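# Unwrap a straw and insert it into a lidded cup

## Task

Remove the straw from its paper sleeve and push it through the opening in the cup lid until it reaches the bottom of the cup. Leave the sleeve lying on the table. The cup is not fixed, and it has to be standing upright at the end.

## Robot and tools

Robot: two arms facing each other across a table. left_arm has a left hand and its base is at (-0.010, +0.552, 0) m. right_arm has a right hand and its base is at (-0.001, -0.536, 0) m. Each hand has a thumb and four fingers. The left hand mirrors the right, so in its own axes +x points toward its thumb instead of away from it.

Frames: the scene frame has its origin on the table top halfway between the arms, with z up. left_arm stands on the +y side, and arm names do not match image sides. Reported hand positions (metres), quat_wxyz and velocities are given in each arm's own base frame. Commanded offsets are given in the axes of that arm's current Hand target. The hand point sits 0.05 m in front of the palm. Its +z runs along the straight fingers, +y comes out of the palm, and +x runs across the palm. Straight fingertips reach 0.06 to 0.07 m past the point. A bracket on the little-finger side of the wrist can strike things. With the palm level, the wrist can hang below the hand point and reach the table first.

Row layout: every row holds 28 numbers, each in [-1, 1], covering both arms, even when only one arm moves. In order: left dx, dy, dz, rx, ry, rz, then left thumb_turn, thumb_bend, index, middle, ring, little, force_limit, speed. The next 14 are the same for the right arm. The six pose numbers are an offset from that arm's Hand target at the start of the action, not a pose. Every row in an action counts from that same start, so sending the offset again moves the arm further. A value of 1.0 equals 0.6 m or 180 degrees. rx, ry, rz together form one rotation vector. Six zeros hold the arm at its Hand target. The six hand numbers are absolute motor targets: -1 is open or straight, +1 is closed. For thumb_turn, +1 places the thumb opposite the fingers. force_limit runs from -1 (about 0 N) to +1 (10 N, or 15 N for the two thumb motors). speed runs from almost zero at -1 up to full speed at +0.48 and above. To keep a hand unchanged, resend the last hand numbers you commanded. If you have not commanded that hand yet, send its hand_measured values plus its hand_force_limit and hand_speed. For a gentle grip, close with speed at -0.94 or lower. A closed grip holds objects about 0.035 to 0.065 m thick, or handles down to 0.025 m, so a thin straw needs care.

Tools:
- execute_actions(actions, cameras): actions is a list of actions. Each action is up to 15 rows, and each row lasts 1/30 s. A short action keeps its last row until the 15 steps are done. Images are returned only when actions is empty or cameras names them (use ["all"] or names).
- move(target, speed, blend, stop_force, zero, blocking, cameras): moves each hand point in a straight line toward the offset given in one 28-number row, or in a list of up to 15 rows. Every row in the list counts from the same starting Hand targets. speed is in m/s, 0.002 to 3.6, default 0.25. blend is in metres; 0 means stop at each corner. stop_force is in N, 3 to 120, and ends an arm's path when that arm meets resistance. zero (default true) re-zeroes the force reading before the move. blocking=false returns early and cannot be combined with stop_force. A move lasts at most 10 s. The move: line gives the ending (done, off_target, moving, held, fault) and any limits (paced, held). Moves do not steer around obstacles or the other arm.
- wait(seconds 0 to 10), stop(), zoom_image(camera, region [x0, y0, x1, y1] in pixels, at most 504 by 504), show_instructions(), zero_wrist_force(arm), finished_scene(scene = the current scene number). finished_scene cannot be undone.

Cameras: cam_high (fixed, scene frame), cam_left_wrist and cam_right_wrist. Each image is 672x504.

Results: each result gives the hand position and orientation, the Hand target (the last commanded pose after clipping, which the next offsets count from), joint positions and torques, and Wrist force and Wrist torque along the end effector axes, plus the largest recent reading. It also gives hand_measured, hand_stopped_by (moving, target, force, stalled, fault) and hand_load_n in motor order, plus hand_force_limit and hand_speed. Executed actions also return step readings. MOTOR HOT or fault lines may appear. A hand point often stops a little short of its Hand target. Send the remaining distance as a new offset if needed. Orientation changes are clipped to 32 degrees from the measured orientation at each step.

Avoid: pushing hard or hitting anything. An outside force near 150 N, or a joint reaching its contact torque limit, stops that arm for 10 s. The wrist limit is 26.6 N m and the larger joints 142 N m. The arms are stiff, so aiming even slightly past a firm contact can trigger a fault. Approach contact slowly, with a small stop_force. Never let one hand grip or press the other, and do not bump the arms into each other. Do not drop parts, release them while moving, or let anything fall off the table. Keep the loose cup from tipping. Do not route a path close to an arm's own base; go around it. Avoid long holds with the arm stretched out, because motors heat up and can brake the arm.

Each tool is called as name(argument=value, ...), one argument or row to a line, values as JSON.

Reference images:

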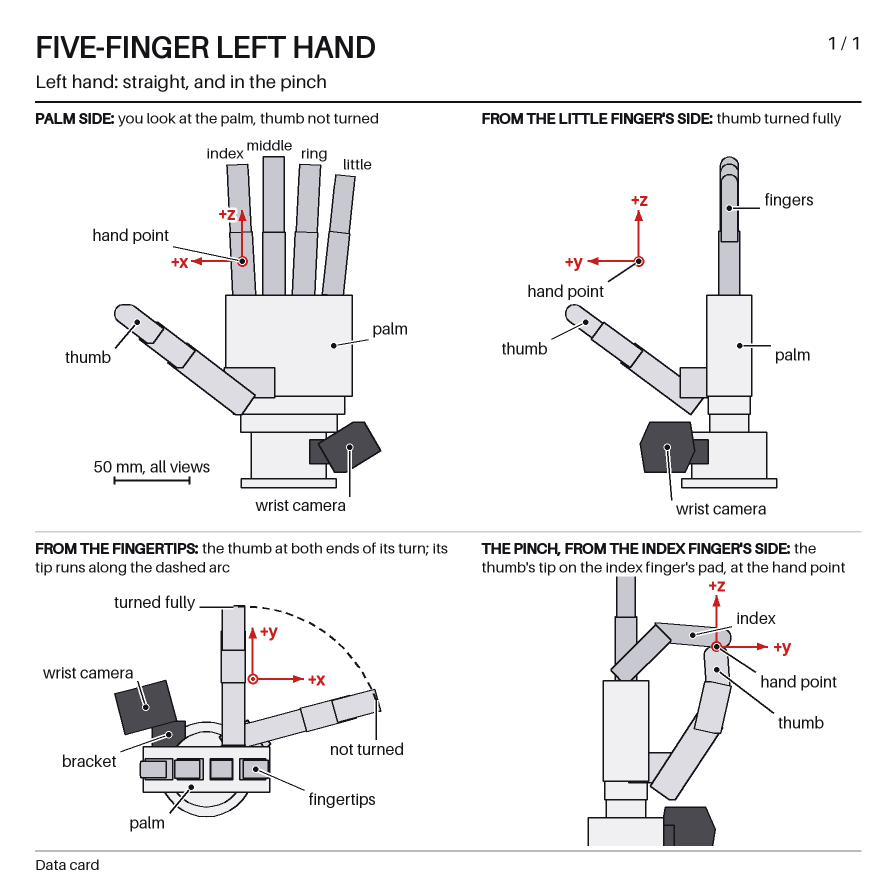

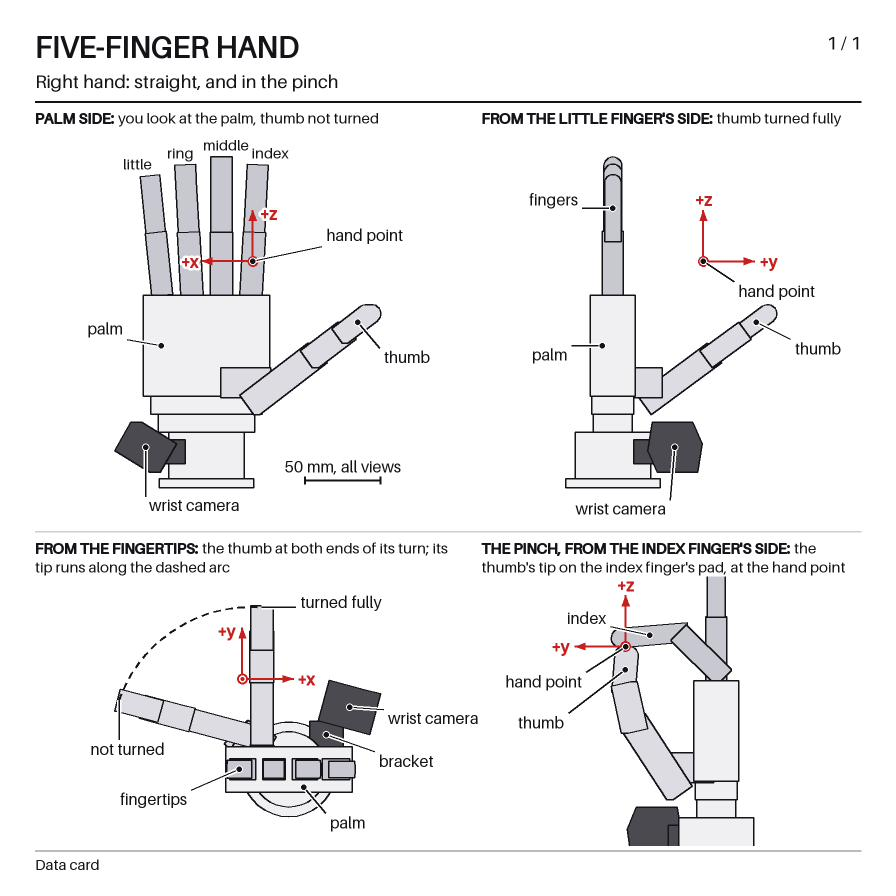

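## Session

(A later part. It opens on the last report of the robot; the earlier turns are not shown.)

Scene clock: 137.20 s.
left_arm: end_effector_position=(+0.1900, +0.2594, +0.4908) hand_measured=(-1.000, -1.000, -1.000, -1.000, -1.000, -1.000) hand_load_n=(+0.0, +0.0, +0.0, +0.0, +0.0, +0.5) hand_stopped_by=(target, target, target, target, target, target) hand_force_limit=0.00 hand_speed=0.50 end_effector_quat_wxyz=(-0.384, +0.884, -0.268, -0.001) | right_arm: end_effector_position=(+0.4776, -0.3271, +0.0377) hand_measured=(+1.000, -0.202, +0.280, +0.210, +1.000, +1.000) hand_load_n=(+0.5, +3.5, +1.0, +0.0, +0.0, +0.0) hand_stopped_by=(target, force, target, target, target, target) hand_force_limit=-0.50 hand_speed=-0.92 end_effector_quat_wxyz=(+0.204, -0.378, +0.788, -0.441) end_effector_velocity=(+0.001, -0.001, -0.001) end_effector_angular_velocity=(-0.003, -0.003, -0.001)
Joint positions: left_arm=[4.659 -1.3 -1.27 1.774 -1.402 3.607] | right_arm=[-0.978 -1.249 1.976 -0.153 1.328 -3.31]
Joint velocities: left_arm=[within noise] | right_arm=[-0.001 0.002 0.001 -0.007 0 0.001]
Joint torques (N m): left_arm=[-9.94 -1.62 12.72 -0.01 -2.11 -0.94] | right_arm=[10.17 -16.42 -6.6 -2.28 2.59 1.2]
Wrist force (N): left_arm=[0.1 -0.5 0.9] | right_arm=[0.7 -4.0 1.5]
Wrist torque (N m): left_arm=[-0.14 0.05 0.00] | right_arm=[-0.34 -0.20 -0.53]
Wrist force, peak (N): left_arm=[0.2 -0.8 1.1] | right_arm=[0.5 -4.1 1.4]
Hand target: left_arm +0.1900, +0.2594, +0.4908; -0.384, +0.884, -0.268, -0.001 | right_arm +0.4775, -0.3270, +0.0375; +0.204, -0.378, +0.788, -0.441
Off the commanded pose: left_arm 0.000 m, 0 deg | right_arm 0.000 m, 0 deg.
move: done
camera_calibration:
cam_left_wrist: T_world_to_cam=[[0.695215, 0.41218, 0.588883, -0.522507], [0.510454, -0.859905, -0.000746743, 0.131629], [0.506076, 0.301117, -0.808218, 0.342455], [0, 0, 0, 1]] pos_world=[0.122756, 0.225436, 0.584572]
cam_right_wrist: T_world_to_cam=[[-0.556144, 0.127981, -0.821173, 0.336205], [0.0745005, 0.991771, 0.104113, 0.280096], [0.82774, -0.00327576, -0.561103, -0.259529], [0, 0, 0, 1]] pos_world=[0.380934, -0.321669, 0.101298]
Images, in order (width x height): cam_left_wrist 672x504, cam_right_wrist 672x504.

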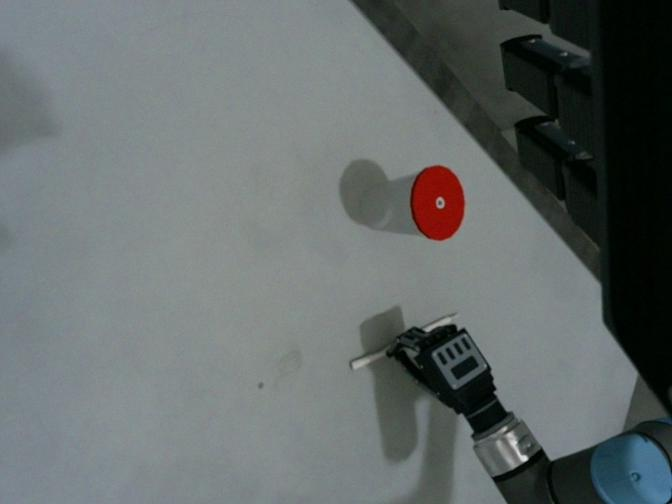

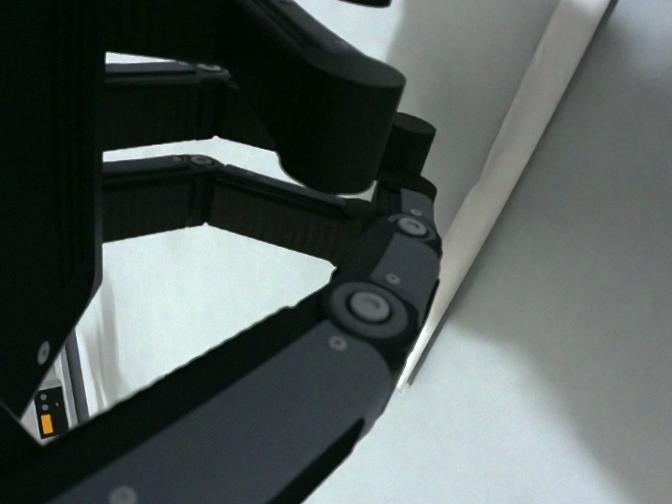

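move(
  target=[0,0,0,0,0,0,-1,-1,-1,-1,-1,-1,0,0.5,0.0047,-0.0025,-0.029,0.0694,0.005,0.002,1,-0.3,-1,0.02,1,1,-0.1,0],
  speed=0.1,
  cameras=["cam_right_wrist"],
)

move(
  target=[0,0,0,0,0,0,-1,-1,-1,-1,-1,-1,0,0.5,0,0.0626,0.0228,0,0,0,1,-0.3,-1,0.02,1,1,-0.1,0],
  speed=0.015,
  stop_force=3,
  cameras=["cam_right_wrist","cam_left_wrist"],
)

zoom_image(
  camera="cam_left_wrist",
  region=[320, 270, 500, 430],
)

Scene clock: 139.77 s.
left_arm: end_effector_position=(+0.1900, +0.2594, +0.4908) hand_measured=(-1.000, -1.000, -1.000, -1.000, -1.000, -1.000) hand_load_n=(+0.0, +0.0, +0.0, +0.0, +0.0, +0.0) hand_stopped_by=(target, target, target, target, target, target) hand_force_limit=0.00 hand_speed=0.50 end_effector_quat_wxyz=(-0.384, +0.884, -0.268, -0.001) | right_arm: end_effector_position=(+0.4649, -0.3203, +0.0480) hand_measured=(+1.000, -0.300, -1.000, +0.020, +1.000, +1.000) hand_load_n=(+0.0, +0.0, +0.0, +0.0, +0.0, +0.0) hand_stopped_by=(target, target, target, target, target, target) hand_force_limit=-0.10 hand_speed=0.00 end_effector_quat_wxyz=(+0.239, -0.347, +0.738, -0.527)
Joint positions: left_arm=[4.659 -1.3 -1.27 1.774 -1.402 3.607] | right_arm=[-1.021 -1.343 2.194 -0.497 1.273 -3.263]
Joint torques (N m): left_arm=[-9.76 -1.26 11.99 0.06 -2.04 -0.87] | right_arm=[11.67 -12.06 -8.51 -2.39 2.87 -1.39]
Wrist force (N): left_arm=[0.1 -0.7 0.9] | right_arm=[0.8 -3.9 2.1]
Wrist torque (N m): left_arm=[-0.19 0.05 0.02] | right_arm=[-0.32 -0.34 -0.61]
Wrist force, peak (N): left_arm=[0.5 -1.0 0.6] | right_arm=[0.6 -4.0 2.2]
Hand target: left_arm +0.1900, +0.2594, +0.4908; -0.384, +0.884, -0.268, -0.001 | right_arm +0.4650, -0.3203, +0.0480; +0.239, -0.347, +0.738, -0.527
Off the commanded pose: left_arm 0.000 m, 0 deg | right_arm 0.000 m, 0 deg.
move: done
camera_calibration:
cam_right_wrist: T_world_to_cam=[[-0.40958, 0.0131862, -0.912179, 0.236243], [0.0818604, 0.996393, -0.0223528, 0.27747], [0.908594, -0.0838266, -0.409182, -0.313949], [0, 0, 0, 1]] pos_world=[0.359299, -0.305902, 0.0932361]
Images, in order (width x height): cam_right_wrist 672x504.

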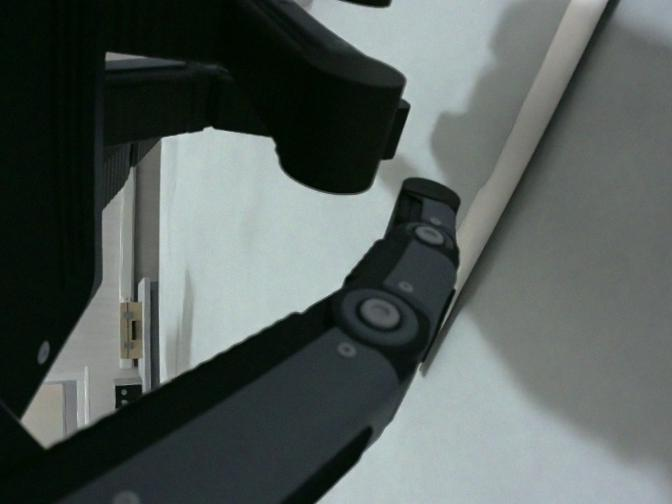

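Scene clock: 143.07 s.
left_arm: end_effector_position=(+0.1900, +0.2594, +0.4908) hand_measured=(-1.000, -1.000, -1.000, -1.000, -1.000, -1.000) hand_load_n=(+0.0, +0.0, +0.0, +0.0, +0.0, +0.0) hand_stopped_by=(target, target, target, target, target, target) hand_force_limit=0.00 hand_speed=0.50 end_effector_quat_wxyz=(-0.384, +0.884, -0.268, -0.001) | right_arm: end_effector_position=(+0.4650, -0.3208, +0.0171) hand_measured=(+1.000, -0.300, -1.000, +0.020, +1.000, +1.000) hand_load_n=(+0.0, +0.0, -0.5, +0.0, +0.0, +0.5) hand_stopped_by=(target, target, target, target, target, target) hand_force_limit=-0.10 hand_speed=0.00 end_effector_quat_wxyz=(+0.239, -0.347, +0.738, -0.527)
Joint positions: left_arm=[4.659 -1.3 -1.27 1.774 -1.402 3.607] | right_arm=[-1.022 -1.271 2.217 -0.592 1.272 -3.263]
Joint torques (N m): left_arm=[-9.56 -1.92 11.8 -0.1 -2 -0.93] | right_arm=[-3.97 -40.64 -16.29 -1.73 2.69 -1.35]
Wrist force (N): left_arm=[0.0 -0.5 0.7] | right_arm=[1.2 -6.3 1.5]
Wrist torque (N m): left_arm=[-0.13 0.06 0.00] | right_arm=[-0.38 -0.31 -0.62]
Wrist force, peak (N): left_arm=[-0.1 -1.2 0.6] | right_arm=[0.6 -17.7 -4.0]
Hand target: left_arm +0.1900, +0.2594, +0.4908; -0.384, +0.884, -0.268, -0.001 | right_arm +0.4650, -0.3208, +0.0171; +0.239, -0.347, +0.738, -0.527 (not the last commanded pose)
Off the commanded pose: left_arm 0.000 m, 0 deg | right_arm 0.009 m, 0 deg.
move: contact (right_arm)
camera_calibration:
cam_left_wrist: T_world_to_cam=[[0.695215, 0.41218, 0.588883, -0.522507], [0.510454, -0.859905, -0.000746743, 0.131629], [0.506076, 0.301117, -0.808218, 0.342455], [0, 0, 0, 1]] pos_world=[0.122756, 0.225436, 0.584572]
cam_right_wrist: T_world_to_cam=[[-0.409585, 0.0131455, -0.912177, 0.208052], [0.0817529, 0.996402, -0.0223493, 0.277319], [0.908602, -0.0837271, -0.409186, -0.326606], [0, 0, 0, 1]] pos_world=[0.359298, -0.306402, 0.0623361]
Images, in order (width x height): cam_left_wrist 672x504, cam_right_wrist 672x504.

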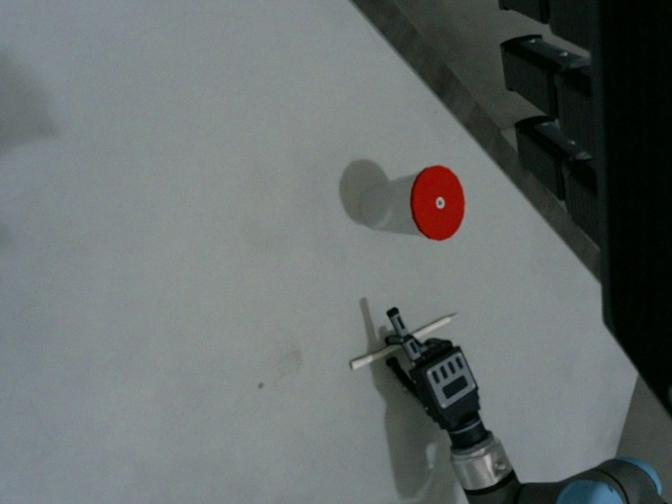

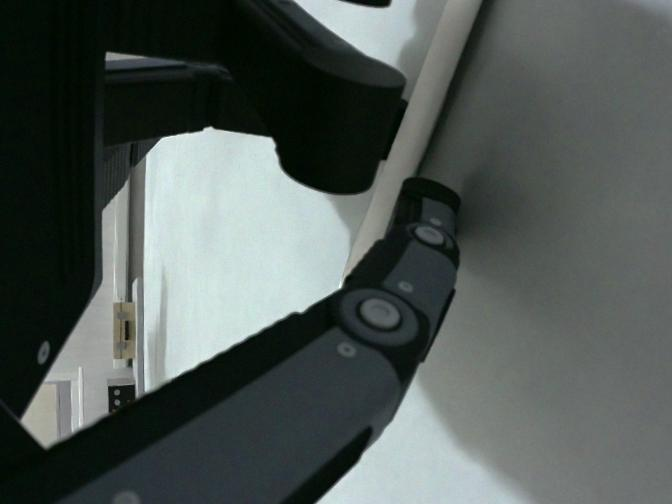

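Scaled by 2.800 from the camera's 672x504 image, which has a finer 960x720 frame.

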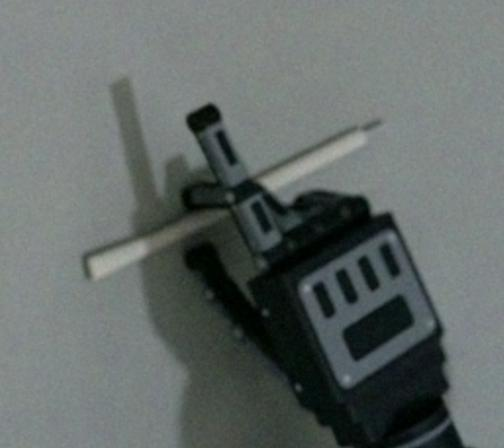

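move(
  target=[0,0,0,0,0,0,-1,-1,-1,-1,-1,-1,0,0.5,0,-0.0014,-0.0005,0,0,0,1,-0.3,-1,0.02,1,1,-0.1,0],
  speed=0.02,
)

move(
  target=[0,0,0,0,0,0,-1,-1,-1,-1,-1,-1,0,0.5,0,0,0,0,0,0,1,-0.3,-1,0.13,1,1,-0.1,-0.8],
)

move(
  target=[0,0,0,0,0,0,-1,-1,-1,-1,-1,-1,0,0.5,0,0.011,0.004,0,0,0,1,-0.3,-1,0.13,1,1,-0.1,-0.8],
  speed=0.004,
  stop_force=9,
  cameras=["cam_right_wrist"],
)

move(
  target=[0,0,0,0,0,0,-1,-1,-1,-1,-1,-1,0,0.5,0,0,0,0,0,0,1,-0.3,-1,0.85,1,1,0.0,-0.92],
  cameras=["cam_right_wrist"],
)

Scene clock: 144.13 s.
left_arm: end_effector_position=(+0.1900, +0.2594, +0.4908) hand_measured=(-1.000, -1.000, -1.000, -1.000, -1.000, -1.000) hand_load_n=(+0.0, +0.0, +0.0, +0.0, +0.0, +0.0) hand_stopped_by=(target, target, target, target, target, target) hand_force_limit=0.00 hand_speed=0.50 end_effector_quat_wxyz=(-0.384, +0.884, -0.268, -0.001) | right_arm: end_effector_position=(+0.4650, -0.3208, +0.0180) hand_measured=(+1.000, -0.300, -1.000, +0.020, +1.000, +1.000) hand_load_n=(+0.0, +0.0, +0.0, +0.0, +0.0, +0.0) hand_stopped_by=(target, target, target, target, target, target) hand_force_limit=-0.10 hand_speed=0.00 end_effector_quat_wxyz=(+0.239, -0.347, +0.738, -0.527)
Joint positions: left_arm=[4.659 -1.3 -1.27 1.774 -1.402 3.607] | right_arm=[-1.022 -1.274 2.216 -0.589 1.272 -3.263]
Joint torques (N m): left_arm=[-9.77 -1.18 12.02 -0.16 -2.14 -0.91] | right_arm=[6.13 -36.31 -16.92 0.82 2.66 -0.55]
Wrist force (N): left_arm=[-0.1 -0.6 0.7] | right_arm=[0.8 -4.0 2.3]
Wrist torque (N m): left_arm=[-0.14 0.08 -0.01] | right_arm=[-0.35 -0.33 -0.57]
Wrist force, peak (N): left_arm=[0.2 -0.7 1.1] | right_arm=[1.3 -6.2 1.5]
Hand target: left_arm +0.1900, +0.2594, +0.4908; -0.384, +0.884, -0.268, -0.001 | right_arm +0.4650, -0.3208, +0.0180; +0.239, -0.347, +0.738, -0.527
Off the commanded pose: left_arm 0.000 m, 0 deg | right_arm 0.000 m, 0 deg.
move: done

Scene clock: 144.63 s.
left_arm: end_effector_position=(+0.1900, +0.2594, +0.4908) hand_measured=(-1.000, -1.000, -1.000, -1.000, -1.000, -1.000) hand_load_n=(+0.0, +0.0, +0.0, -0.5, +0.0, +0.0) hand_stopped_by=(target, target, target, target, target, target) hand_force_limit=0.00 hand_speed=0.50 end_effector_quat_wxyz=(-0.384, +0.884, -0.268, -0.001) | right_arm: end_effector_position=(+0.4650, -0.3208, +0.0180) hand_measured=(+1.000, -0.300, -1.000, +0.130, +1.000, +1.000) hand_load_n=(+0.0, +0.0, -0.5, +0.5, +0.0, +0.0) hand_stopped_by=(target, target, target, target, target, target) hand_force_limit=-0.10 hand_speed=-0.80 end_effector_quat_wxyz=(+0.239, -0.347, +0.738, -0.527)
Joint positions: left_arm=[4.659 -1.3 -1.27 1.774 -1.402 3.607] | right_arm=[-1.022 -1.274 2.216 -0.589 1.272 -3.263]
Joint torques (N m): left_arm=[-9.22 -1.75 11.34 0.02 -2.12 -0.95] | right_arm=[6.96 -29.48 -14.77 -1.73 2.6 0.11]
Wrist force (N): left_arm=[-0.1 -0.7 0.6] | right_arm=[0.7 -3.9 2.2]
Wrist torque (N m): left_arm=[-0.16 0.08 -0.01] | right_arm=[-0.34 -0.32 -0.58]
Wrist force, peak (N): left_arm=[0.2 -0.9 0.9] | right_arm=[0.7 -4.0 2.4]
Hand target: left_arm +0.1900, +0.2594, +0.4908; -0.384, +0.884, -0.268, -0.001 | right_arm +0.4650, -0.3208, +0.0180; +0.239, -0.347, +0.738, -0.527
Off the commanded pose: left_arm 0.000 m, 0 deg | right_arm 0.000 m, 0 deg.
move: done

Scene clock: 146.13 s.
left_arm: end_effector_position=(+0.1900, +0.2594, +0.4908) hand_measured=(-1.000, -1.000, -1.000, -1.000, -1.000, -1.000) hand_load_n=(+0.0, +0.0, +0.0, +0.0, +0.0, +0.0) hand_stopped_by=(target, target, target, target, target, target) hand_force_limit=0.00 hand_speed=0.50 end_effector_quat_wxyz=(-0.384, +0.884, -0.268, -0.001) | right_arm: end_effector_position=(+0.4650, -0.3209, +0.0165) hand_measured=(+1.000, -0.300, -1.000, +0.130, +1.000, +1.000) hand_load_n=(+0.0, +0.0, +0.0, -1.5, +0.0, +0.0) hand_stopped_by=(target, target, target, target, target, target) hand_force_limit=-0.10 hand_speed=-0.80 end_effector_quat_wxyz=(+0.239, -0.347, +0.738, -0.527)
Joint positions: left_arm=[4.659 -1.3 -1.27 1.774 -1.402 3.607] | right_arm=[-1.022 -1.27 2.217 -0.594 1.272 -3.263]
Joint torques (N m): left_arm=[-9.96 -1.65 11.52 -0.08 -2.05 -0.93] | right_arm=[3.23 -36.56 -14.27 2.43 1.46 0.14]
Wrist force (N): left_arm=[0.5 -0.9 0.9] | right_arm=[0.3 -13.2 -0.8]
Wrist torque (N m): left_arm=[-0.21 0.00 0.04] | right_arm=[-0.48 -0.28 -0.76]
Wrist force, peak (N): left_arm=[0.5 -0.9 0.9] | right_arm=[0.0 -16.3 -1.9]
Hand target: left_arm +0.1900, +0.2594, +0.4908; -0.384, +0.884, -0.268, -0.001 | right_arm +0.4650, -0.3209, +0.0165; +0.239, -0.347, +0.738, -0.527 (not the last commanded pose)
Off the commanded pose: left_arm 0.000 m, 0 deg | right_arm 0.006 m, 0 deg.
move: contact (right_arm)
camera_calibration:
cam_right_wrist: T_world_to_cam=[[-0.409516, 0.0129567, -0.912211, 0.207466], [0.0816797, 0.996404, -0.0225156, 0.277335], [0.908639, -0.0837296, -0.409102, -0.326962], [0, 0, 0, 1]] pos_world=[0.359399, -0.306403, 0.0617357]
Images, in order (width x height): cam_right_wrist 672x504.

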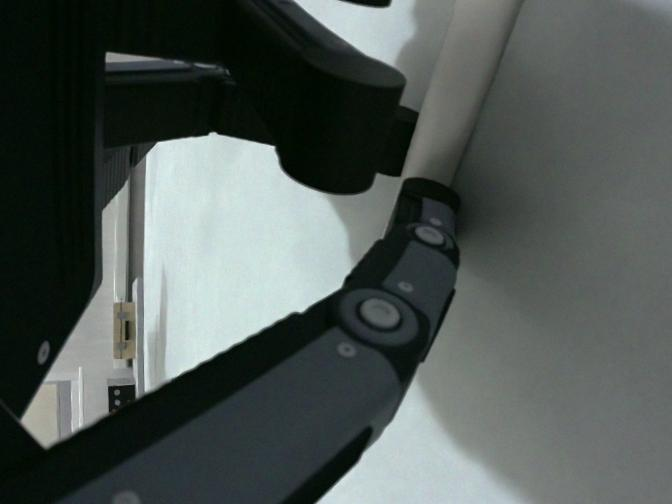

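Scene clock: 146.77 s.
left_arm: end_effector_position=(+0.1900, +0.2594, +0.4908) hand_measured=(-1.000, -1.000, -1.000, -1.000, -1.000, -1.000) hand_load_n=(+0.0, +0.0, +0.0, +0.0, +0.0, +0.0) hand_stopped_by=(target, target, target, target, target, target) hand_force_limit=0.00 hand_speed=0.50 end_effector_quat_wxyz=(-0.384, +0.884, -0.268, -0.001) | right_arm: end_effector_position=(+0.4650, -0.3209, +0.0165) hand_measured=(+1.000, -0.300, -1.000, +0.210, +1.000, +1.000) hand_load_n=(+1.5, +4.0, +0.0, +7.0, +0.0, +0.0) hand_stopped_by=(target, target, target, force, target, target) hand_force_limit=0.00 hand_speed=-0.92 end_effector_quat_wxyz=(+0.239, -0.347, +0.738, -0.527)
Joint positions: left_arm=[4.659 -1.3 -1.27 1.774 -1.402 3.607] | right_arm=[-1.022 -1.27 2.217 -0.594 1.272 -3.263]
Joint torques (N m): left_arm=[-9.79 -1.33 11.37 -0.06 -2 -0.89] | right_arm=[4.16 -36.83 -12.36 0.19 1.39 0.13]
Wrist force (N): left_arm=[0.0 -0.7 0.7] | right_arm=[1.1 -5.6 2.1]
Wrist torque (N m): left_arm=[-0.17 0.05 0.01] | right_arm=[-0.41 -0.37 -0.60]
Wrist force, peak (N): left_arm=[0.1 -1.0 1.0] | right_arm=[0.3 -13.5 0.9]
Hand target: left_arm +0.1900, +0.2594, +0.4908; -0.384, +0.884, -0.268, -0.001 | right_arm +0.4650, -0.3209, +0.0165; +0.239, -0.347, +0.738, -0.527
Off the commanded pose: left_arm 0.000 m, 0 deg | right_arm 0.000 m, 0 deg.
move: done
camera_calibration:
cam_right_wrist: T_world_to_cam=[[-0.409516, 0.0129567, -0.912211, 0.207466], [0.0816797, 0.996404, -0.0225156, 0.277335], [0.908639, -0.0837296, -0.409102, -0.326962], [0, 0, 0, 1]] pos_world=[0.359399, -0.306403, 0.0617357]
Images, in order (width x height): cam_right_wrist 672x504.

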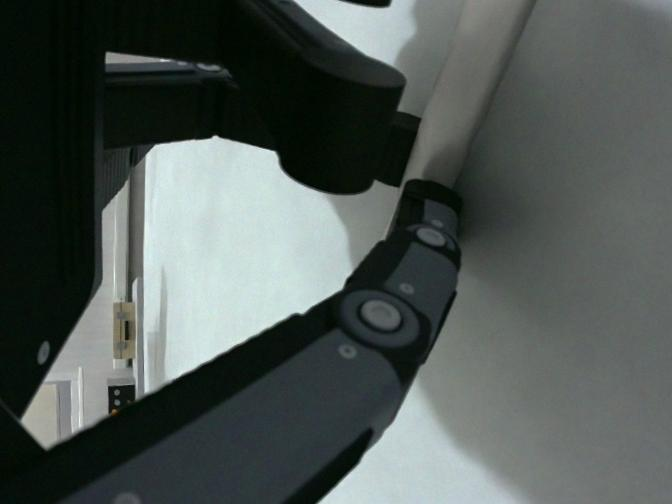

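move(
  target=[0,0,0,0,0,0,-1,-1,-1,-1,-1,-1,0,0.5,0,-0.0313,-0.0114,0,0,0,1,-0.3,-1,0.85,1,1,0.0,-0.92],
  speed=0.02,
  cameras=["cam_right_wrist","cam_left_wrist"],
)

zoom_image(
  camera="cam_left_wrist",
  region=[320, 270, 500, 430],
)

Scene clock: 148.17 s.
left_arm: end_effector_position=(+0.1900, +0.2594, +0.4908) hand_measured=(-1.000, -1.000, -1.000, -1.000, -1.000, -1.000) hand_load_n=(+0.0, +0.0, +0.0, +0.0, +0.0, +0.5) hand_stopped_by=(target, target, target, target, target, target) hand_force_limit=0.00 hand_speed=0.50 end_effector_quat_wxyz=(-0.384, +0.884, -0.268, -0.001) | right_arm: end_effector_position=(+0.4651, -0.3206, +0.0367) hand_measured=(+1.000, -0.302, -1.000, +0.210, +1.000, +1.000) hand_load_n=(+2.0, +5.0, +0.0, +5.5, +0.0, +0.0) hand_stopped_by=(target, target, target, force, target, target) hand_force_limit=0.00 hand_speed=-0.92 end_effector_quat_wxyz=(+0.239, -0.347, +0.738, -0.527) end_effector_velocity=(+0.000, -0.001, -0.001) end_effector_angular_velocity=(-0.002, -0.002, -0.001)
Joint positions: left_arm=[4.659 -1.3 -1.27 1.774 -1.402 3.607] | right_arm=[-1.021 -1.317 2.203 -0.532 1.273 -3.263]
Joint velocities: left_arm=[within noise] | right_arm=[0 0.003 0.001 -0.007 0 0]
Joint torques (N m): left_arm=[-9.58 -1.45 11.51 -0.03 -2.03 -0.87] | right_arm=[11.16 -10.5 -8.36 -2.67 2.69 1.2]
Wrist force (N): left_arm=[0.0 -0.6 0.4] | right_arm=[0.7 -3.7 2.2]
Wrist torque (N m): left_arm=[-0.12 0.04 0.00] | right_arm=[-0.32 -0.33 -0.58]
Wrist force, peak (N): left_arm=[-0.1 -1.0 1.0] | right_arm=[0.9 -5.6 2.0]
Hand target: left_arm +0.1900, +0.2594, +0.4908; -0.384, +0.884, -0.268, -0.001 | right_arm +0.4650, -0.3205, +0.0365; +0.239, -0.347, +0.738, -0.527
Off the commanded pose: left_arm 0.000 m, 0 deg | right_arm 0.000 m, 0 deg.
move: done
camera_calibration:
cam_left_wrist: T_world_to_cam=[[0.695215, 0.41218, 0.588883, -0.522507], [0.510454, -0.859905, -0.000746743, 0.131629], [0.506076, 0.301117, -0.808218, 0.342455], [0, 0, 0, 1]] pos_world=[0.122756, 0.225436, 0.584572]
cam_right_wrist: T_world_to_cam=[[-0.409439, 0.0128582, -0.912247, 0.225833], [0.0817345, 0.996397, -0.0226402, 0.27748], [0.908669, -0.0838318, -0.409015, -0.318723], [0, 0, 0, 1]] pos_world=[0.359399, -0.306103, 0.0819355]
Images, in order (width x height): cam_left_wrist 672x504, cam_right_wrist 672x504.

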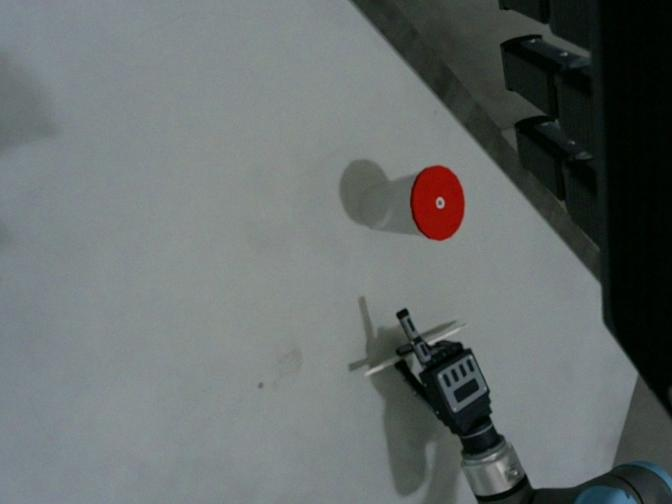

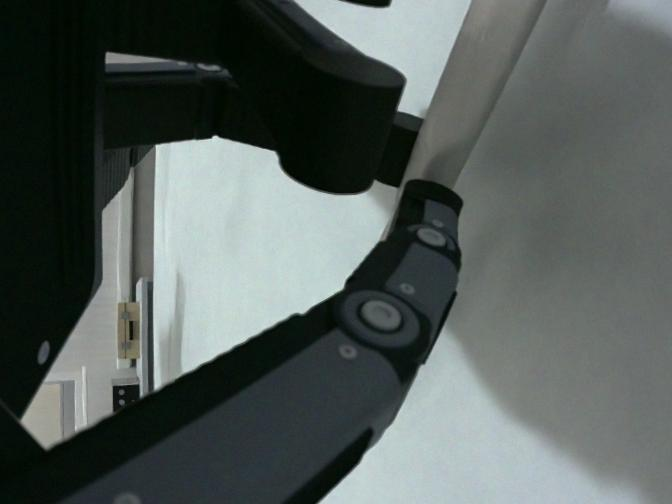

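Scaled by 2.800 from the camera's 672x504 image, which has a finer 960x720 frame.

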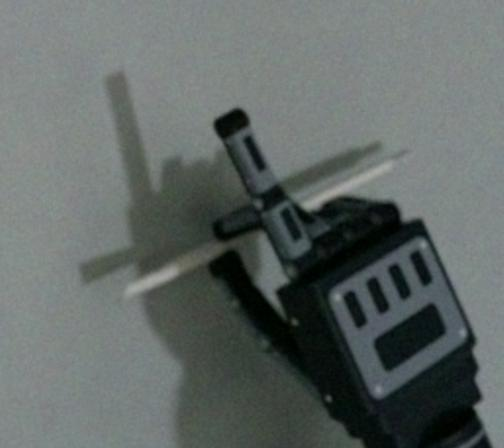

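move(
  target=[
    [0,0,0,0,0,0,-1,-1,-1,-1,-1,-1,0,0.5,0,-0.08,-0.029,0,0,0,1,-0.3,-1,0.85,1,1,0.0,-0.92],
    [0,0,0,0,0,0,-1,-1,-1,-1,-1,-1,0,0.5,-0.183,-0.447,-0.055,0,0,0,1,-0.3,-1,0.85,1,1,0.0,-0.92],
  ],
  speed=0.12,
  blend=0.03,
)

move(
  target=[0.419,-0.324,0.637,-0.2495,-0.107,-0.4227,1,-1,-1,-1,-1,-1,0,0.5,0,0,0,0,0,0,1,-0.3,-1,0.85,1,1,0.0,-0.92],
  speed=0.3,
  cameras=["all"],
)

Scene clock: 151.60 s.
left_arm: end_effector_position=(+0.1900, +0.2594, +0.4908) hand_measured=(-1.000, -1.000, -1.000, -1.000, -1.000, -1.000) hand_load_n=(+0.0, +0.0, +0.0, +0.0, +0.0, +0.0) hand_stopped_by=(target, target, target, target, target, target) hand_force_limit=0.00 hand_speed=0.50 end_effector_quat_wxyz=(-0.384, +0.884, -0.268, -0.001) | right_arm: end_effector_position=(+0.5821, -0.2710, +0.2989) hand_measured=(+1.000, -0.302, -1.000, +0.210, +1.000, +1.000) hand_load_n=(+1.5, +4.5, +0.0, +5.5, +0.0, +0.0) hand_stopped_by=(target, target, target, force, target, target) hand_force_limit=0.00 hand_speed=-0.92 end_effector_quat_wxyz=(+0.239, -0.347, +0.738, -0.527)
Joint positions: left_arm=[4.659 -1.3 -1.27 1.774 -1.402 3.607] | right_arm=[-0.687 -1.454 1.586 0.206 1.588 -3.149]
Joint torques (N m): left_arm=[-9.62 -1.6 11.06 -0.17 -2.05 -0.91] | right_arm=[-8.06 -41.03 -26.29 0.52 -1.59 -1.43]
Wrist force (N): left_arm=[0.1 -0.9 0.7] | right_arm=[0.8 -3.9 2.3]
Wrist torque (N m): left_arm=[-0.19 0.03 0.02] | right_arm=[-0.36 -0.32 -0.59]
Wrist force, peak (N): left_arm=[-0.1 -0.8 1.1] | right_arm=[0.4 -5.1 2.0]
Hand target: left_arm +0.1900, +0.2594, +0.4908; -0.384, +0.884, -0.268, -0.001 | right_arm +0.5820, -0.2710, +0.2991; +0.239, -0.347, +0.738, -0.527
Off the commanded pose: left_arm 0.000 m, 0 deg | right_arm 0.000 m, 0 deg.
move: done; blend cut to 0.0255 m at target 1

Scene clock: 154.77 s.
left_arm: end_effector_position=(+0.5745, +0.5084, +0.3005) hand_measured=(+1.000, -1.000, -1.000, -1.000, -1.000, -1.000) hand_load_n=(+0.0, +0.0, +0.0, +0.0, +0.0, +0.0) hand_stopped_by=(target, target, target, target, target, target) hand_force_limit=0.00 hand_speed=0.50 end_effector_quat_wxyz=(-0.048, +0.883, +0.430, +0.182) | right_arm: end_effector_position=(+0.5820, -0.2710, +0.2991) hand_measured=(+1.000, -0.302, -1.000, +0.210, +1.000, +1.000) hand_load_n=(+2.0, +4.5, +0.0, +6.0, +0.0, +0.0) hand_stopped_by=(target, target, target, force, target, target) hand_force_limit=0.00 hand_speed=-0.92 end_effector_quat_wxyz=(+0.239, -0.347, +0.738, -0.527)
Joint positions: left_arm=[4.162 -2.627 -0.035 1.454 -1.458 1.664] | right_arm=[-0.687 -1.454 1.585 0.206 1.588 -3.149]
Joint torques (N m): left_arm=[-5.91 71.33 8.71 0.69 -2.61 -0.79] | right_arm=[-12.25 -41.74 -26.39 1.41 2.58 -1.42]
Wrist force (N): left_arm=[1.5 -0.4 0.7] | right_arm=[0.7 -3.9 2.2]
Wrist torque (N m): left_arm=[-0.08 -0.13 0.17] | right_arm=[-0.35 -0.30 -0.60]
Wrist force, peak (N): left_arm=[2.1 -0.1 1.7] | right_arm=[0.8 -4.0 2.3]
Hand target: left_arm +0.5756, +0.5094, +0.3013; +0.000, +0.918, +0.397, +0.001 | right_arm +0.5820, -0.2710, +0.2991; +0.239, -0.347, +0.738, -0.527
Off the commanded pose: left_arm 0.002 m, 22 deg | right_arm 0.000 m, 0 deg.
elbow stopped short (left arm): the move would have taken joint 3 (elbow) straighter than the controller allows.
move: off_target (left_arm)
camera_calibration:
cam_left_wrist: T_world_to_cam=[[-0.586952, 0.809204, 0.0260054, -0.0765331], [0.529288, 0.359214, 0.768648, -0.712565], [0.612652, 0.464924, -0.639143, -0.276182], [0, 0, 0, 1]] pos_world=[0.501434, 0.446298, 0.373182]
cam_right_wrist: T_world_to_cam=[[-0.409516, 0.0129567, -0.912211, 0.512524], [0.0816797, 0.996404, -0.0225156, 0.224521], [0.908639, -0.0837296, -0.409102, -0.313491], [0, 0, 0, 1]] pos_world=[0.476399, -0.256603, 0.344336]

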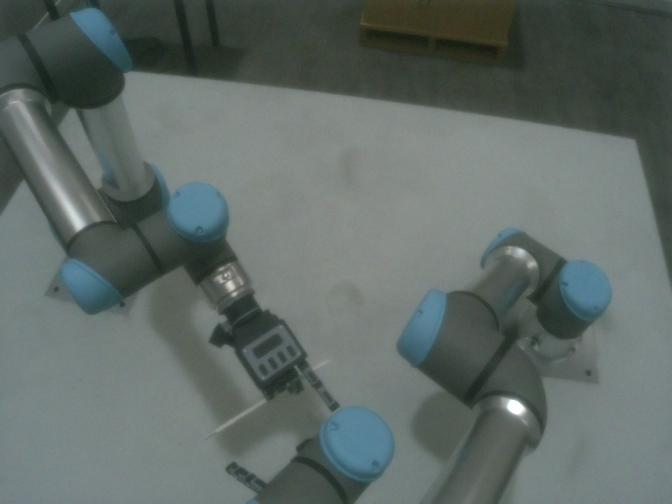

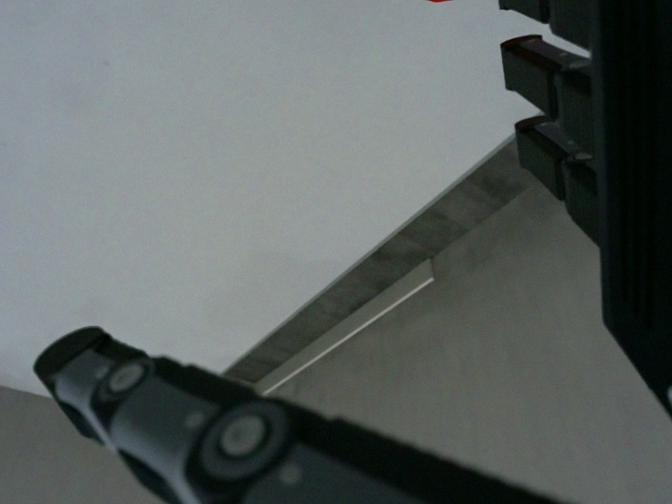

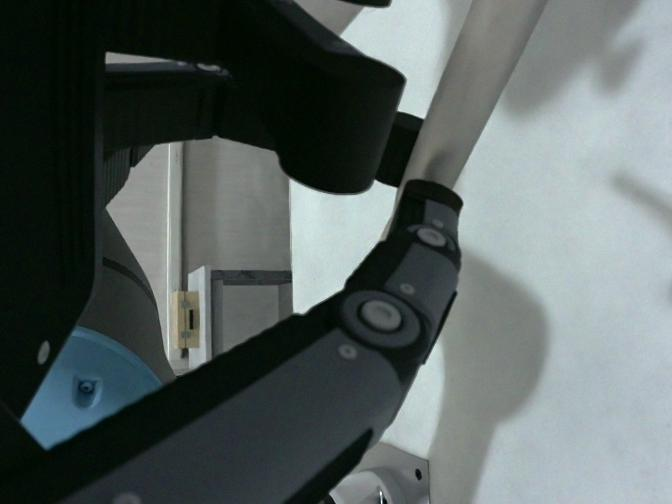

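move(
  target=[-0.2078,0.0223,0.033,0,0,0,1,-1,-1,-1,-1,-1,0,0.5,-0.2075,0.038,-0.0075,0,0,0,1,-0.3,-1,0.85,1,1,0.0,-0.92],
  speed=0.12,
  cameras=["all"],
)

Scene clock: 157.07 s.
left_arm: end_effector_position=(+0.5001, +0.4093, +0.2814) hand_measured=(+1.000, -1.000, -1.000, -1.000, -1.000, -1.000) hand_load_n=(+0.0, +0.0, +0.0, +0.0, +0.0, +0.0) hand_stopped_by=(target, target, target, target, target, target) hand_force_limit=0.00 hand_speed=0.50 end_effector_quat_wxyz=(+0.000, +0.918, +0.397, +0.001) | right_arm: end_effector_position=(+0.6531, -0.1684, +0.2774) hand_measured=(+1.000, -0.302, -1.000, +0.210, +1.000, +1.000) hand_load_n=(+1.5, +4.5, +0.0, +6.0, +0.0, +0.0) hand_stopped_by=(target, target, target, force, target, target) hand_force_limit=0.00 hand_speed=-0.92 end_effector_quat_wxyz=(+0.239, -0.347, +0.738, -0.527)
Joint positions: left_arm=[4.139 -2.39 -0.548 1.37 -1.569 1.751] | right_arm=[-0.395 -1.333 1.498 0.187 1.862 -3.05]
Joint torques (N m): left_arm=[6.63 41.31 14.06 -1.15 2.36 -1.43] | right_arm=[-2.34 -47.27 -13.38 0.6 -0.84 -1.57]
Wrist force (N): left_arm=[1.0 -0.9 0.6] | right_arm=[0.8 -3.7 1.9]
Wrist torque (N m): left_arm=[-0.21 0.01 0.12] | right_arm=[-0.29 -0.31 -0.58]
Wrist force, peak (N): left_arm=[1.9 -0.8 1.1] | right_arm=[1.2 -3.8 2.5]
Hand target: left_arm +0.5001, +0.4093, +0.2813; +0.000, +0.918, +0.397, +0.001 | right_arm +0.6531, -0.1684, +0.2774; +0.239, -0.347, +0.738, -0.527
Off the commanded pose: left_arm 0.000 m, 0 deg | right_arm 0.000 m, 0 deg.
move: done
camera_calibration:
cam_left_wrist: T_world_to_cam=[[-0.509177, 0.86063, -0.00741145, -0.0900166], [0.752624, 0.449421, 0.481226, -0.690662], [0.417488, 0.239451, -0.876565, 0.0599232], [0, 0, 0, 1]] pos_world=[0.448957, 0.373521, 0.384224]
cam_right_wrist: T_world_to_cam=[[-0.409713, 0.0130657, -0.912121, 0.52048], [0.0816298, 0.996411, -0.0223939, 0.115988], [0.908555, -0.0836313, -0.409309, -0.378203], [0, 0, 0, 1]] pos_world=[0.547398, -0.154002, 0.322536]

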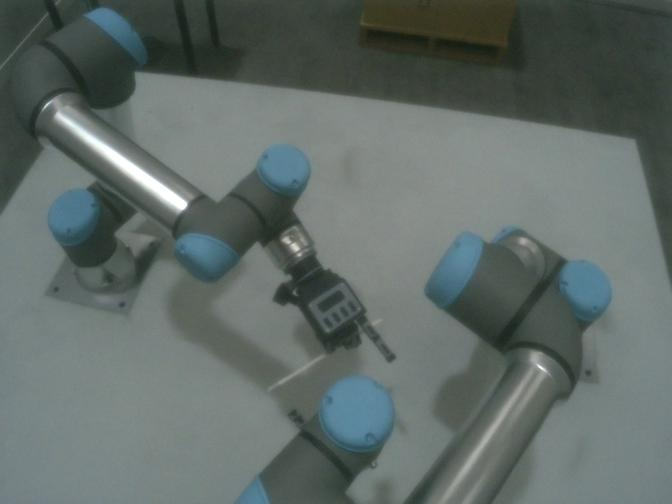

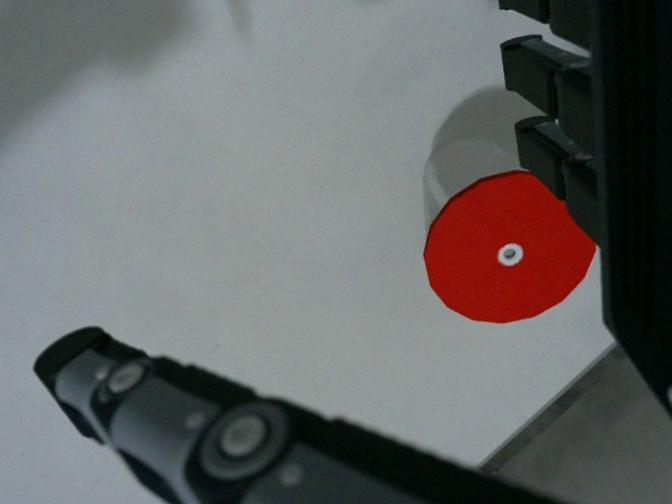

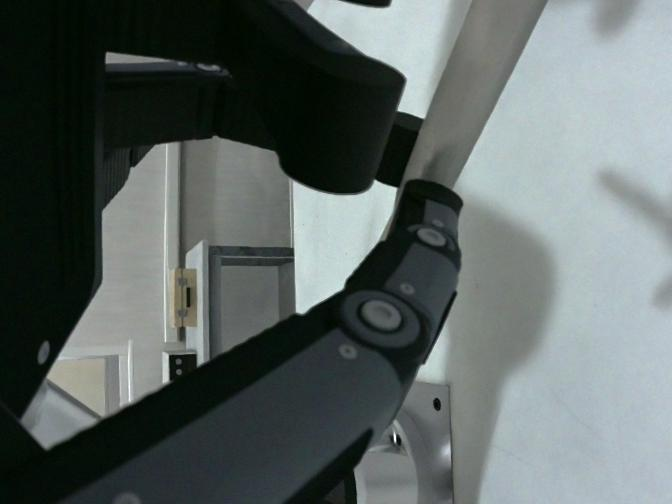

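move(
  target=[0,0.0917,0,0,0,0,1,-1,-1,-1,-1,-1,0,0.5,0,0,0,0,0,0,1,-0.3,-1,0.85,1,1,0.0,-0.92],
  speed=0.1,
  cameras=["all"],
)

Scene clock: 158.30 s.
left_arm: end_effector_position=(+0.5402, +0.3717, +0.2813) hand_measured=(+1.000, -1.000, -1.000, -1.000, -1.000, -1.000) hand_load_n=(+0.0, +0.0, +0.0, +0.0, +0.0, +0.0) hand_stopped_by=(target, target, target, target, target, target) hand_force_limit=0.00 hand_speed=0.50 end_effector_quat_wxyz=(+0.000, +0.918, +0.397, +0.001) | right_arm: end_effector_position=(+0.6531, -0.1684, +0.2774) hand_measured=(+1.000, -0.302, -1.000, +0.210, +1.000, +1.000) hand_load_n=(+2.0, +4.5, +0.0, +5.5, +0.0, +0.0) hand_stopped_by=(target, target, target, force, target, target) hand_force_limit=0.00 hand_speed=-0.92 end_effector_quat_wxyz=(+0.239, -0.347, +0.738, -0.527)
Joint positions: left_arm=[4.048 -2.413 -0.508 1.352 -1.57 1.66] | right_arm=[-0.395 -1.333 1.498 0.187 1.862 -3.05]
Joint torques (N m): left_arm=[-4.51 67.29 9.32 -0.3 -2.69 -0.02] | right_arm=[-5.64 -47.59 -11.19 -2.52 2.6 -1.56]
Wrist force (N): left_arm=[0.8 -0.5 0.5] | right_arm=[0.7 -3.6 2.0]
Wrist torque (N m): left_arm=[-0.13 0.02 0.09] | right_arm=[-0.28 -0.32 -0.58]
Wrist force, peak (N): left_arm=[1.2 -2.1 0.5] | right_arm=[0.8 -3.9 2.0]
Hand target: left_arm +0.5402, +0.3717, +0.2814; +0.000, +0.918, +0.397, +0.001 | right_arm +0.6531, -0.1684, +0.2774; +0.239, -0.347, +0.738, -0.527
Off the commanded pose: left_arm 0.000 m, 0 deg | right_arm 0.000 m, 0 deg.
move: done
camera_calibration:
cam_left_wrist: T_world_to_cam=[[-0.509218, 0.860603, -0.00775446, -0.0371664], [0.752766, 0.449742, 0.480702, -0.70392], [0.417181, 0.238945, -0.876849, 0.0525022], [0, 0, 0, 1]] pos_world=[0.489058, 0.336023, 0.384124]
cam_right_wrist: T_world_to_cam=[[-0.409516, 0.0129567, -0.912211, 0.520476], [0.0816797, 0.996404, -0.0225156, 0.116002], [0.908639, -0.0837296, -0.409102, -0.378291], [0, 0, 0, 1]] pos_world=[0.547399, -0.154003, 0.322636]

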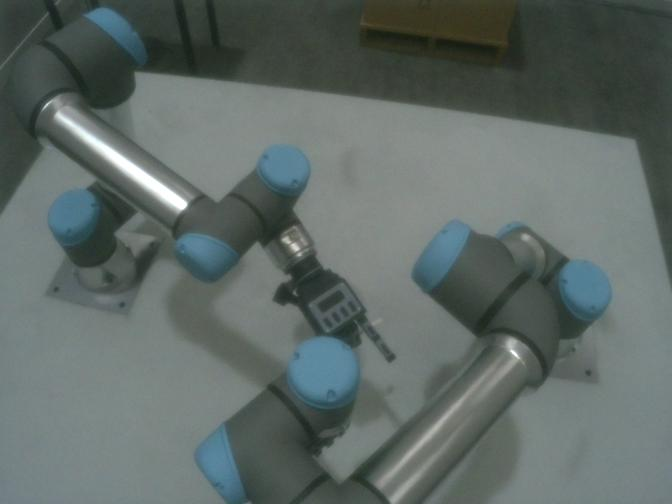

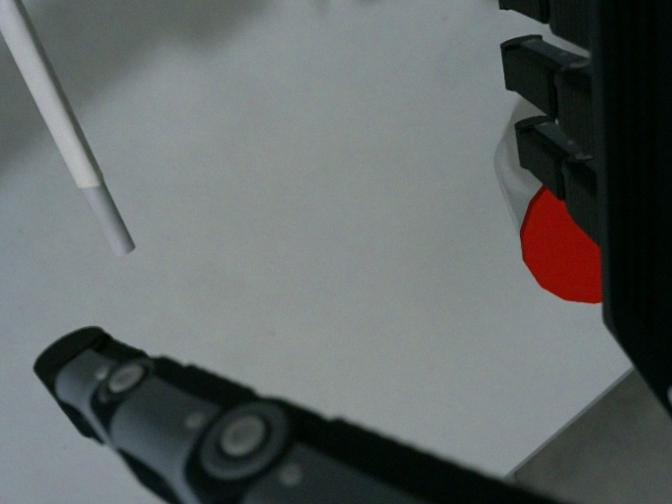

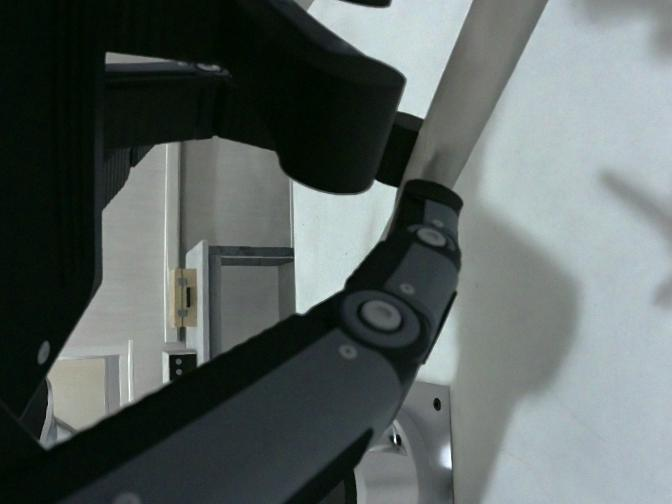

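move(
  target=[
    [-0.0395,0,0.0267,0,0,0,0.82,-0.3,-0.1,-1,-1,-1,0,0.3,0,0,0,0,0,0,1,-0.3,-1,0.85,1,1,0.0,-0.92],
    [-0.0395,0.0733,0.0267,0,0,0,0.82,-0.3,-0.1,-1,-1,-1,0,0.3,0,0,0,0,0,0,1,-0.3,-1,0.85,1,1,0.0,-0.92],
  ],
  speed=0.06,
  cameras=["all"],
)

Scene clock: 161.13 s.
left_arm: end_effector_position=(+0.5561, +0.3243, +0.2652) hand_measured=(+0.820, -0.300, -0.100, -1.000, -1.000, -1.000) hand_load_n=(+0.0, -0.5, +0.0, +0.0, +0.0, +0.0) hand_stopped_by=(target, target, target, target, target, target) hand_force_limit=0.00 hand_speed=0.30 end_effector_quat_wxyz=(+0.000, +0.918, +0.397, +0.001) | right_arm: end_effector_position=(+0.6531, -0.1684, +0.2774) hand_measured=(+1.000, -0.302, -1.000, +0.210, +1.000, +1.000) hand_load_n=(+2.0, +4.5, +0.0, +5.5, +0.0, +0.0) hand_stopped_by=(target, target, target, force, target, target) hand_force_limit=0.00 hand_speed=-0.92 end_effector_quat_wxyz=(+0.239, -0.347, +0.738, -0.527)
Joint positions: left_arm=[3.976 -2.334 -0.69 1.455 -1.57 1.588] | right_arm=[-0.395 -1.333 1.498 0.187 1.862 -3.05]
Joint torques (N m): left_arm=[7.48 65.04 9.73 -0.55 -2.67 1.59] | right_arm=[-6.2 -46.92 -11.4 -2.57 2.66 -1.58]
Wrist force (N): left_arm=[0.4 -0.5 0.8] | right_arm=[0.7 -3.7 2.0]
Wrist torque (N m): left_arm=[-0.11 0.13 0.08] | right_arm=[-0.30 -0.30 -0.59]
Wrist force, peak (N): left_arm=[1.3 -1.6 0.6] | right_arm=[0.9 -3.8 1.9]
Hand target: left_arm +0.5561, +0.3243, +0.2653; +0.000, +0.918, +0.397, +0.001 | right_arm +0.6531, -0.1684, +0.2774; +0.239, -0.347, +0.738, -0.527
Off the commanded pose: left_arm 0.000 m, 0 deg | right_arm 0.000 m, 0 deg.
move: done
camera_calibration:
cam_left_wrist: T_world_to_cam=[[-0.509166, 0.860633, -0.00776091, 0.0115661], [0.752841, 0.449728, 0.480598, -0.686875], [0.417109, 0.238861, -0.876907, 0.0432471], [0, 0, 0, 1]] pos_world=[0.504958, 0.288623, 0.368124]
cam_right_wrist: T_world_to_cam=[[-0.409516, 0.0129567, -0.912211, 0.520476], [0.0816797, 0.996404, -0.0225156, 0.116002], [0.908639, -0.0837296, -0.409102, -0.378291], [0, 0, 0, 1]] pos_world=[0.547399, -0.154003, 0.322636]

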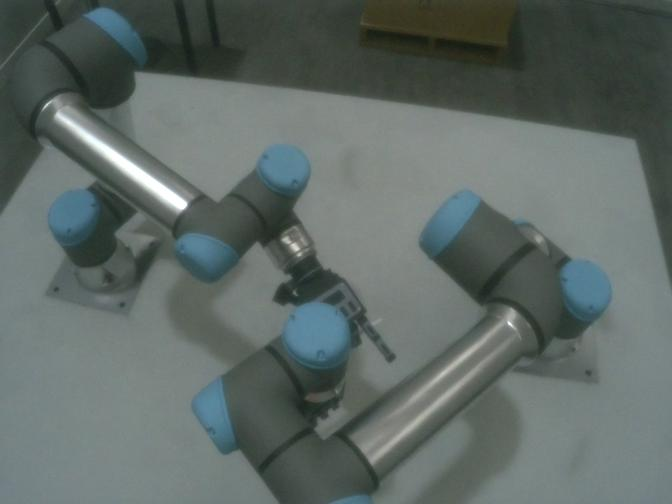

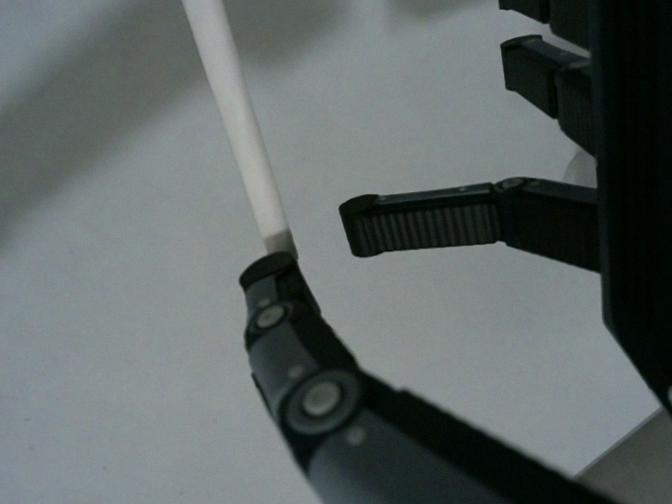

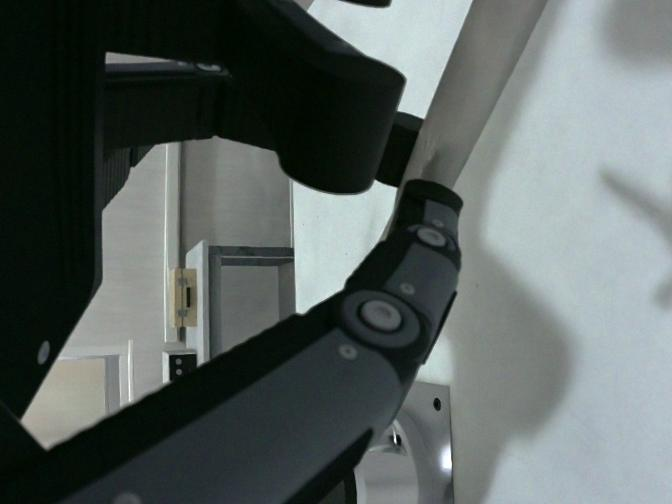

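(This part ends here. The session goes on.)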